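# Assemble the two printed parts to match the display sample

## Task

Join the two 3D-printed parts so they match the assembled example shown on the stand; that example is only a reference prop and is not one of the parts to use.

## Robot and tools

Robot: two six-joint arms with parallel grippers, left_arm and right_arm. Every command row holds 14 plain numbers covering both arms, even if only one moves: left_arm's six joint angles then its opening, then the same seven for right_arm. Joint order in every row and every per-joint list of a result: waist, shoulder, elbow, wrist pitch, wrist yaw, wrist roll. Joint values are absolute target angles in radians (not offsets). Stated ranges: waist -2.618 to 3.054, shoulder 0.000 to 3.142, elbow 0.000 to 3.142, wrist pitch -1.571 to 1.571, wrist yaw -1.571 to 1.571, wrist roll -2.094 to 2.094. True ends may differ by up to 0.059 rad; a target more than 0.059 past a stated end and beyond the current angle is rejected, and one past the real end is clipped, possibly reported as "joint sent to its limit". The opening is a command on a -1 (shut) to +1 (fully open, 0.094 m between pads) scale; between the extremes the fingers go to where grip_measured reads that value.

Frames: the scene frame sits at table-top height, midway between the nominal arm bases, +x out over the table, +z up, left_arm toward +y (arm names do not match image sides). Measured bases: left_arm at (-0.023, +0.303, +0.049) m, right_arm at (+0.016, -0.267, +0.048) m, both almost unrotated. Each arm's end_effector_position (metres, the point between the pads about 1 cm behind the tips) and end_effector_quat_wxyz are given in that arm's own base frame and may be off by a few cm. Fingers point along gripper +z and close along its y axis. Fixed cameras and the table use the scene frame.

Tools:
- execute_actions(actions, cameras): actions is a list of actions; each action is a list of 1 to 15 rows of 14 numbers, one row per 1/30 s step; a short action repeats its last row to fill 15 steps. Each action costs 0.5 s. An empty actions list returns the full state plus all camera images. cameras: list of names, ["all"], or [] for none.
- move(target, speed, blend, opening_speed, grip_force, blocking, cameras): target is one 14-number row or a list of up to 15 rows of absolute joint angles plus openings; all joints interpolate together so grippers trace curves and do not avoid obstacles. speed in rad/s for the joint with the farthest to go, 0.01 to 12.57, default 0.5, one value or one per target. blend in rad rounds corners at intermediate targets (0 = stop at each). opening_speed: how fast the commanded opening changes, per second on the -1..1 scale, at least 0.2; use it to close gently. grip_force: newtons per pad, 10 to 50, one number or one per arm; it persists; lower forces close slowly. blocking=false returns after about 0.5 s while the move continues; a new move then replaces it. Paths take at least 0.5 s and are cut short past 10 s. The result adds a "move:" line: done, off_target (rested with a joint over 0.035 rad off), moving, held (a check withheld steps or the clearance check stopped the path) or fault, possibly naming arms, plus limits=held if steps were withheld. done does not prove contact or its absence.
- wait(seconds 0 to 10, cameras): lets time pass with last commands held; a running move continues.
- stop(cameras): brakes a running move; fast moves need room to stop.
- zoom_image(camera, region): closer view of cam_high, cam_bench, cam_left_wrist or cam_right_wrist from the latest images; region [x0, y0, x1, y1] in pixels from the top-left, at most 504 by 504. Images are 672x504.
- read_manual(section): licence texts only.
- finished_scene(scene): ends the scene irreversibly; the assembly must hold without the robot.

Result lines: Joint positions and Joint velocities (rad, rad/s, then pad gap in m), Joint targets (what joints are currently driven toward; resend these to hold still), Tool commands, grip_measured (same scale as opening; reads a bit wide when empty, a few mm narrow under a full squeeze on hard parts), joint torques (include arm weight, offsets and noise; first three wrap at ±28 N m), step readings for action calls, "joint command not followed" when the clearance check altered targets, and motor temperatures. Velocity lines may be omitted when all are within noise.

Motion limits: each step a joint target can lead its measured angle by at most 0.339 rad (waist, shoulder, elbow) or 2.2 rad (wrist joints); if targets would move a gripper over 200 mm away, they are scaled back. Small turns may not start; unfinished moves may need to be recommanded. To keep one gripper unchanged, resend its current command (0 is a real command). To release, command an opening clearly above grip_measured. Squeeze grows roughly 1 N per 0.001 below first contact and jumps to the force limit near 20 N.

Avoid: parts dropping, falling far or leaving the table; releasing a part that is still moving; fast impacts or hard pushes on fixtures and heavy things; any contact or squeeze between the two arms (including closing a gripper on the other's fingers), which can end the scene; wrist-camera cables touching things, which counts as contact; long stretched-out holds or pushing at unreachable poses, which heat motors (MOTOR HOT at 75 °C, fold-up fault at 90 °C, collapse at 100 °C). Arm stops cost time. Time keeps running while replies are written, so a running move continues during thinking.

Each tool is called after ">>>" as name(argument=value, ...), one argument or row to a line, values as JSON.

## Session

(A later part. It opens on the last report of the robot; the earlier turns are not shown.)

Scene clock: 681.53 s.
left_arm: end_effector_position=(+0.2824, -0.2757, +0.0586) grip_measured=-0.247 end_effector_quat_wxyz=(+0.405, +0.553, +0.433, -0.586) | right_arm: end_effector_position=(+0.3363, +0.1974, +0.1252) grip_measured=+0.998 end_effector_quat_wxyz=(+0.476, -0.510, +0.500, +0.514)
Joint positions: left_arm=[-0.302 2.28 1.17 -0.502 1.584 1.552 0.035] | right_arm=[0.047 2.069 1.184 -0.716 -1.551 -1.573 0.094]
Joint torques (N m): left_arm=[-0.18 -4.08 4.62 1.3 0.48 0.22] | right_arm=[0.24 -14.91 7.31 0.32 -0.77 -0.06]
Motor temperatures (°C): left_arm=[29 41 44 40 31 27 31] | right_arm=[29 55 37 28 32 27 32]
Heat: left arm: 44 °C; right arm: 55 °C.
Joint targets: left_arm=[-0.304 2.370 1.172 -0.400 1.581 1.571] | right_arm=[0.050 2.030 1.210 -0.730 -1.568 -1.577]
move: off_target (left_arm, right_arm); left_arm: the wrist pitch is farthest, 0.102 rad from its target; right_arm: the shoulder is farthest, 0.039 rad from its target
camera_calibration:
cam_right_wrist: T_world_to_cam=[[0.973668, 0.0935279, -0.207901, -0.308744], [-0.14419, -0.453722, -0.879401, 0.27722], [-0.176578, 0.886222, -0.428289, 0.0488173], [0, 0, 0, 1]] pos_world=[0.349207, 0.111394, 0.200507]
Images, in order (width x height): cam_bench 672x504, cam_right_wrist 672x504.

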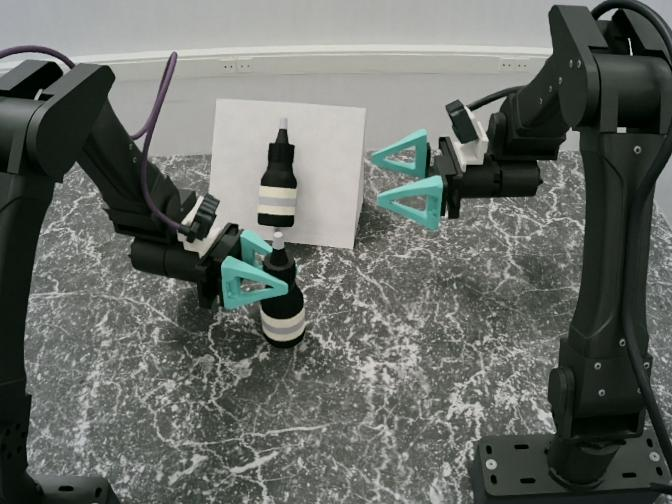

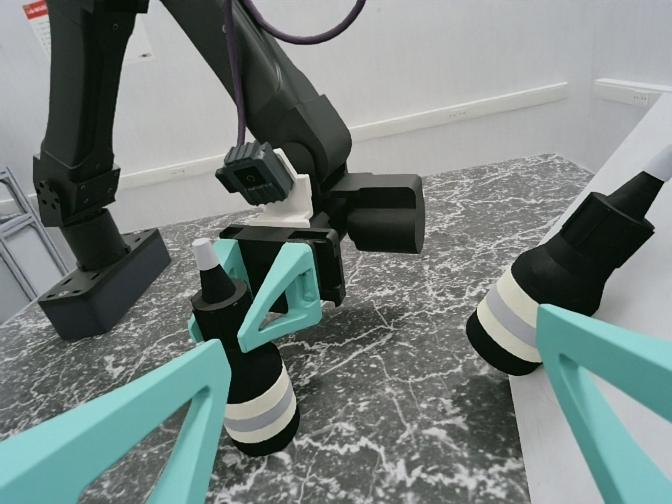

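>>> zoom_image(
  camera="cam_right_wrist",
  region=[460, 140, 672, 380],
)

>>> zoom_image(
  camera="cam_right_wrist",
  region=[180, 230, 310, 460],
)

>>> zoom_image(
  camera="cam_bench",
  region=[250, 225, 310, 355],
)

Scaled by 2.100 from the camera's 672x504 image, which has a finer 960x720 frame.

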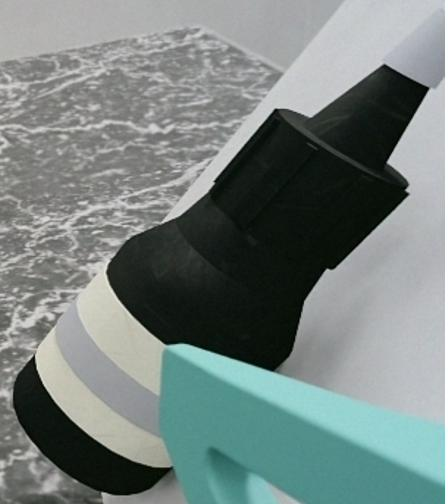

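Scaled by 2.191 from the camera's 672x504 image, which has a finer 960x720 frame.

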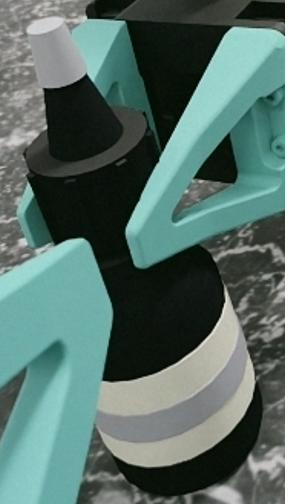

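Scaled by 3.877 from the camera's 672x504 image, which has a finer 960x720 frame.

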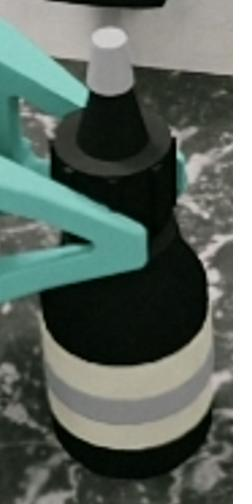

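>>> move(
  target=[
    [-0.306,2.302,1.178,-0.487,1.581,1.571,-0.4,0.05,2.03,1.21,-0.73,-1.568,-1.577,1],
    [-0.306,2.302,1.178,-0.487,1.581,1.571,0.2,0.05,2.03,1.21,-0.73,-1.568,-1.577,1],
  ],
  speed=0.05,
  opening_speed=0.4,
  cameras=["cam_bench","cam_right_wrist","cam_left_wrist"],
)

>>> zoom_image(
  camera="cam_right_wrist",
  region=[180, 230, 310, 460],
)

>>> zoom_image(
  camera="cam_bench",
  region=[250, 225, 310, 355],
)

Scene clock: 706.90 s.
left_arm: end_effector_position=(+0.2822, -0.2757, +0.0533) grip_measured=+0.198 end_effector_quat_wxyz=(+0.404, +0.562, +0.434, -0.576) | right_arm: end_effector_position=(+0.3363, +0.1974, +0.1252) grip_measured=+0.998 end_effector_quat_wxyz=(+0.476, -0.510, +0.500, +0.514)
Joint positions: left_arm=[-0.302 2.283 1.17 -0.5 1.561 1.567 0.056] | right_arm=[0.047 2.069 1.184 -0.716 -1.551 -1.573 0.094]
Joint torques (N m): left_arm=[-0.35 -9.17 5.04 0.44 0.7 0.05] | right_arm=[0.29 -14.83 7.27 0.34 -0.77 -0.06]
Motor temperatures (°C): left_arm=[29 38 43 41 31 27 30] | right_arm=[29 55 37 28 32 27 32]
Heat: left arm: 43 °C; right arm: 55 °C.
Joint targets: left_arm=[-0.306 2.302 1.178 -0.487 1.581 1.571] | right_arm=[0.050 2.030 1.210 -0.730 -1.568 -1.577]
move: off_target (right_arm); right_arm: the shoulder is farthest, 0.039 rad from its target
camera_calibration:
cam_left_wrist: T_world_to_cam=[[-0.961775, 0.238126, -0.13522, 0.354017], [0.224339, 0.40199, -0.887736, 0.125824], [-0.157036, -0.884138, -0.440045, -0.0641405], [0, 0, 0, 1]] pos_world=[0.302185, -0.19159, 0.131344]
cam_right_wrist: T_world_to_cam=[[0.973668, 0.0935279, -0.207901, -0.308744], [-0.14419, -0.453722, -0.879401, 0.27722], [-0.176578, 0.886222, -0.428289, 0.0488173], [0, 0, 0, 1]] pos_world=[0.349207, 0.111394, 0.200507]
Images, in order (width x height): cam_bench 672x504, cam_left_wrist 672x504, cam_right_wrist 672x504.

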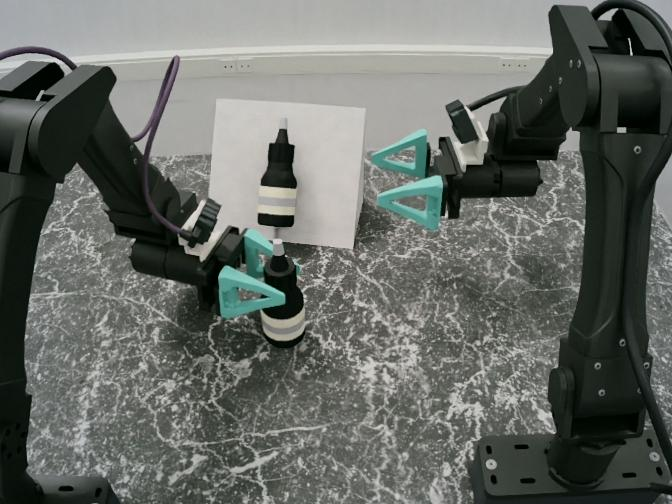

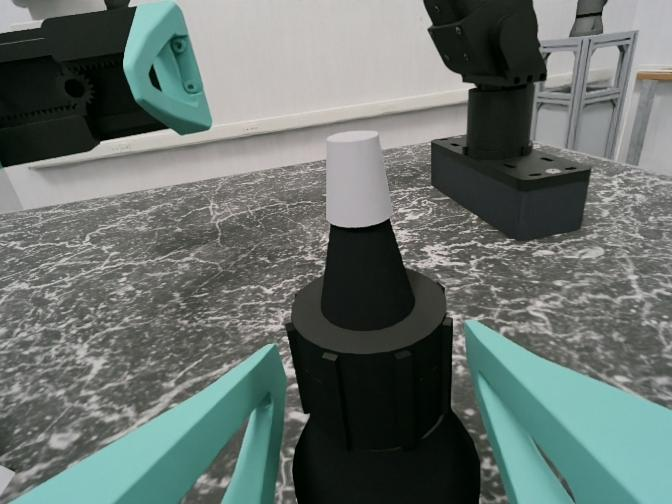

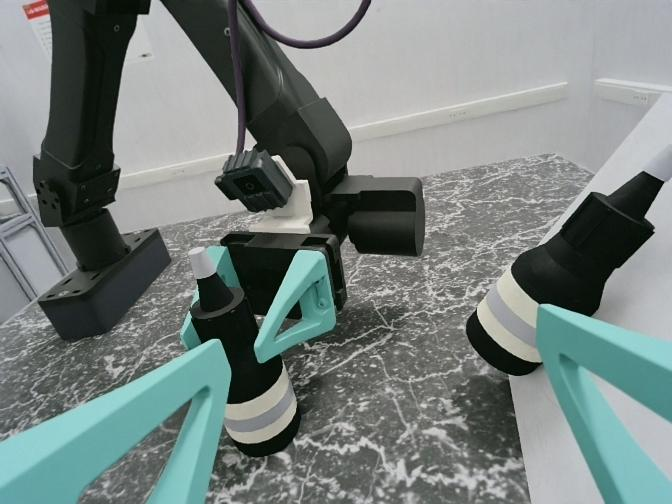

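Scaled by 2.191 from the camera's 672x504 image, which has a finer 960x720 frame.

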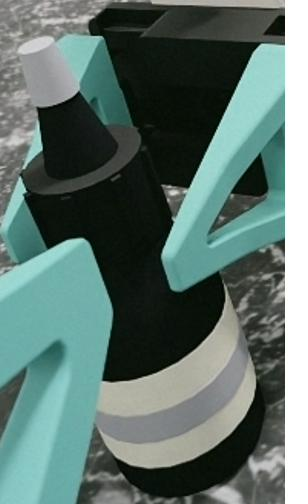

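Scaled by 3.877 from the camera's 672x504 image, which has a finer 960x720 frame.

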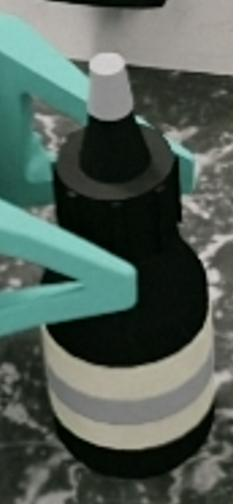

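>>> move(
  target=[
    [-0.302,2.298,1.173,-0.49,1.581,1.571,0.9,0.05,2.03,1.21,-0.73,-1.568,-1.577,1],
    [-0.306,2.168,1.168,-0.576,1.581,1.571,0.9,0.05,2.03,1.21,-0.73,-1.568,-1.577,1],
    [-0.306,2.051,1.23,-0.75,1.581,1.571,0.9,0.05,2.03,1.21,-0.73,-1.568,-1.577,1],
    [-0.306,1.978,1.302,-0.895,1.581,1.571,0.9,0.05,2.03,1.21,-0.73,-1.568,-1.577,1],
  ],
  speed=0.12,
  blend=[0,0.03,0.03,0],
  opening_speed=0.5,
  cameras=["cam_bench","cam_right_wrist","cam_left_wrist"],
)

>>> zoom_image(
  camera="cam_bench",
  region=[230, 225, 330, 355],
)

>>> zoom_image(
  camera="cam_right_wrist",
  region=[180, 230, 310, 460],
)

Scene clock: 726.73 s.
left_arm: end_effector_position=(+0.2829, -0.2759, +0.1673) grip_measured=+0.898 end_effector_quat_wxyz=(+0.409, +0.568, +0.429, -0.571) | right_arm: end_effector_position=(+0.3363, +0.1974, +0.1252) grip_measured=+0.998 end_effector_quat_wxyz=(+0.476, -0.510, +0.500, +0.514)
Joint positions: left_arm=[-0.302 2.006 1.279 -0.869 1.557 1.572 0.089] | right_arm=[0.047 2.069 1.184 -0.716 -1.551 -1.573 0.094]
Joint torques (N m): left_arm=[-0.35 -11.92 7.54 0.11 0.73 0] | right_arm=[0.29 -14.87 7.23 0.33 -0.78 -0.07]
Motor temperatures (°C): left_arm=[29 39 43 39 31 27 29] | right_arm=[29 55 37 28 32 27 32]
Heat: left arm: 43 °C; right arm: 55 °C.
Joint targets: left_arm=[-0.306 1.978 1.302 -0.895 1.581 1.571] | right_arm=[0.050 2.030 1.210 -0.730 -1.568 -1.577]
move: off_target (right_arm); right_arm: the shoulder is farthest, 0.039 rad from its target
camera_calibration:
cam_left_wrist: T_world_to_cam=[[-0.958495, 0.237832, -0.157238, 0.372866], [0.24406, 0.399338, -0.883721, 0.220009], [-0.147386, -0.885418, -0.440809, -0.017001], [0, 0, 0, 1]] pos_world=[0.301189, -0.19159, 0.245561]
cam_right_wrist: T_world_to_cam=[[0.973668, 0.0935279, -0.207901, -0.308744], [-0.14419, -0.453722, -0.879401, 0.27722], [-0.176578, 0.886222, -0.428289, 0.0488173], [0, 0, 0, 1]] pos_world=[0.349207, 0.111394, 0.200507]
Images, in order (width x height): cam_bench 672x504, cam_left_wrist 672x504, cam_right_wrist 672x504.

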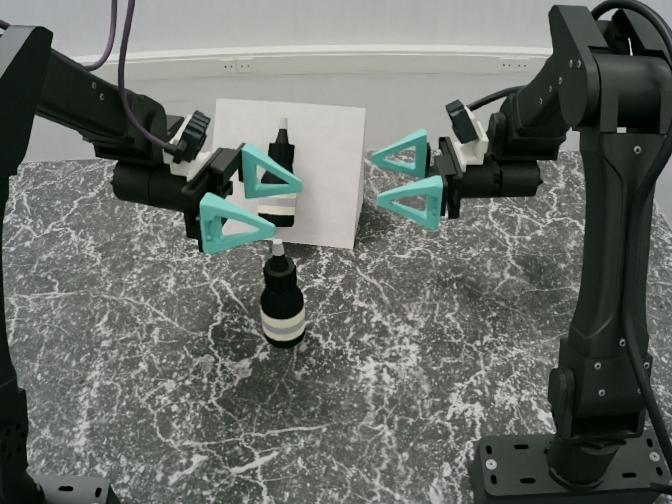

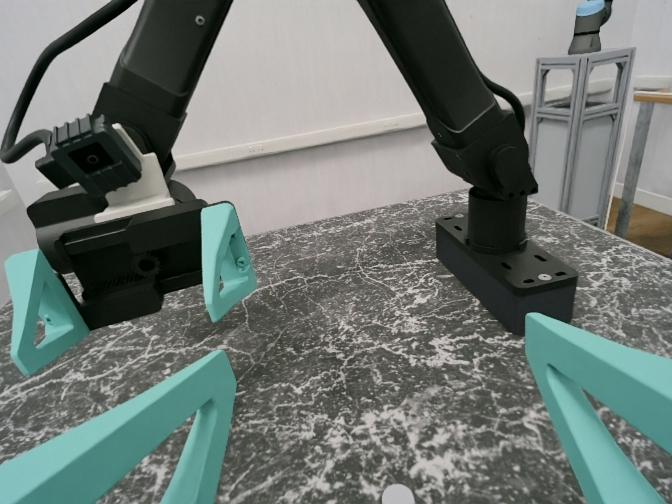

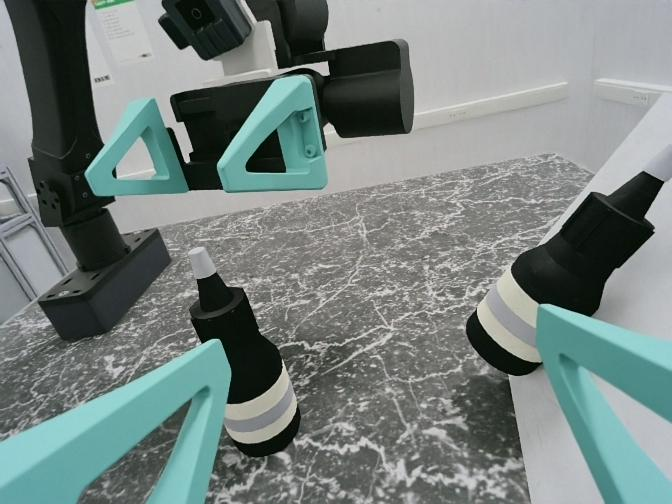

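Scaled by 3.877 from the camera's 672x504 image, which has a finer 960x720 frame.

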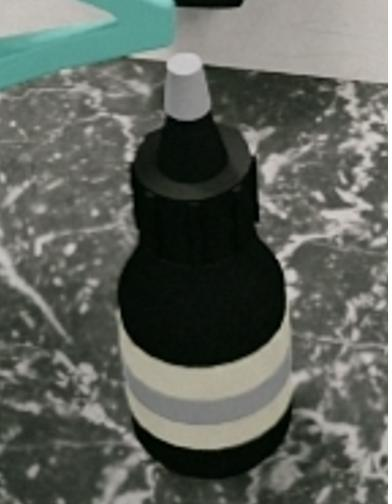

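Scaled by 2.191 from the camera's 672x504 image, which has a finer 960x720 frame.

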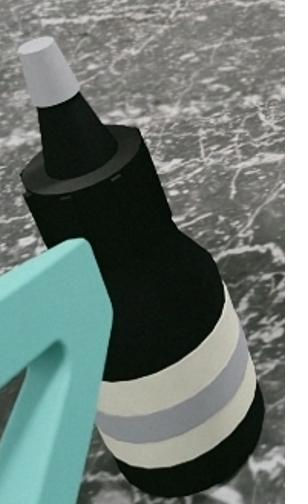

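>>> finished_scene(
)

The scene is finished: the task was done.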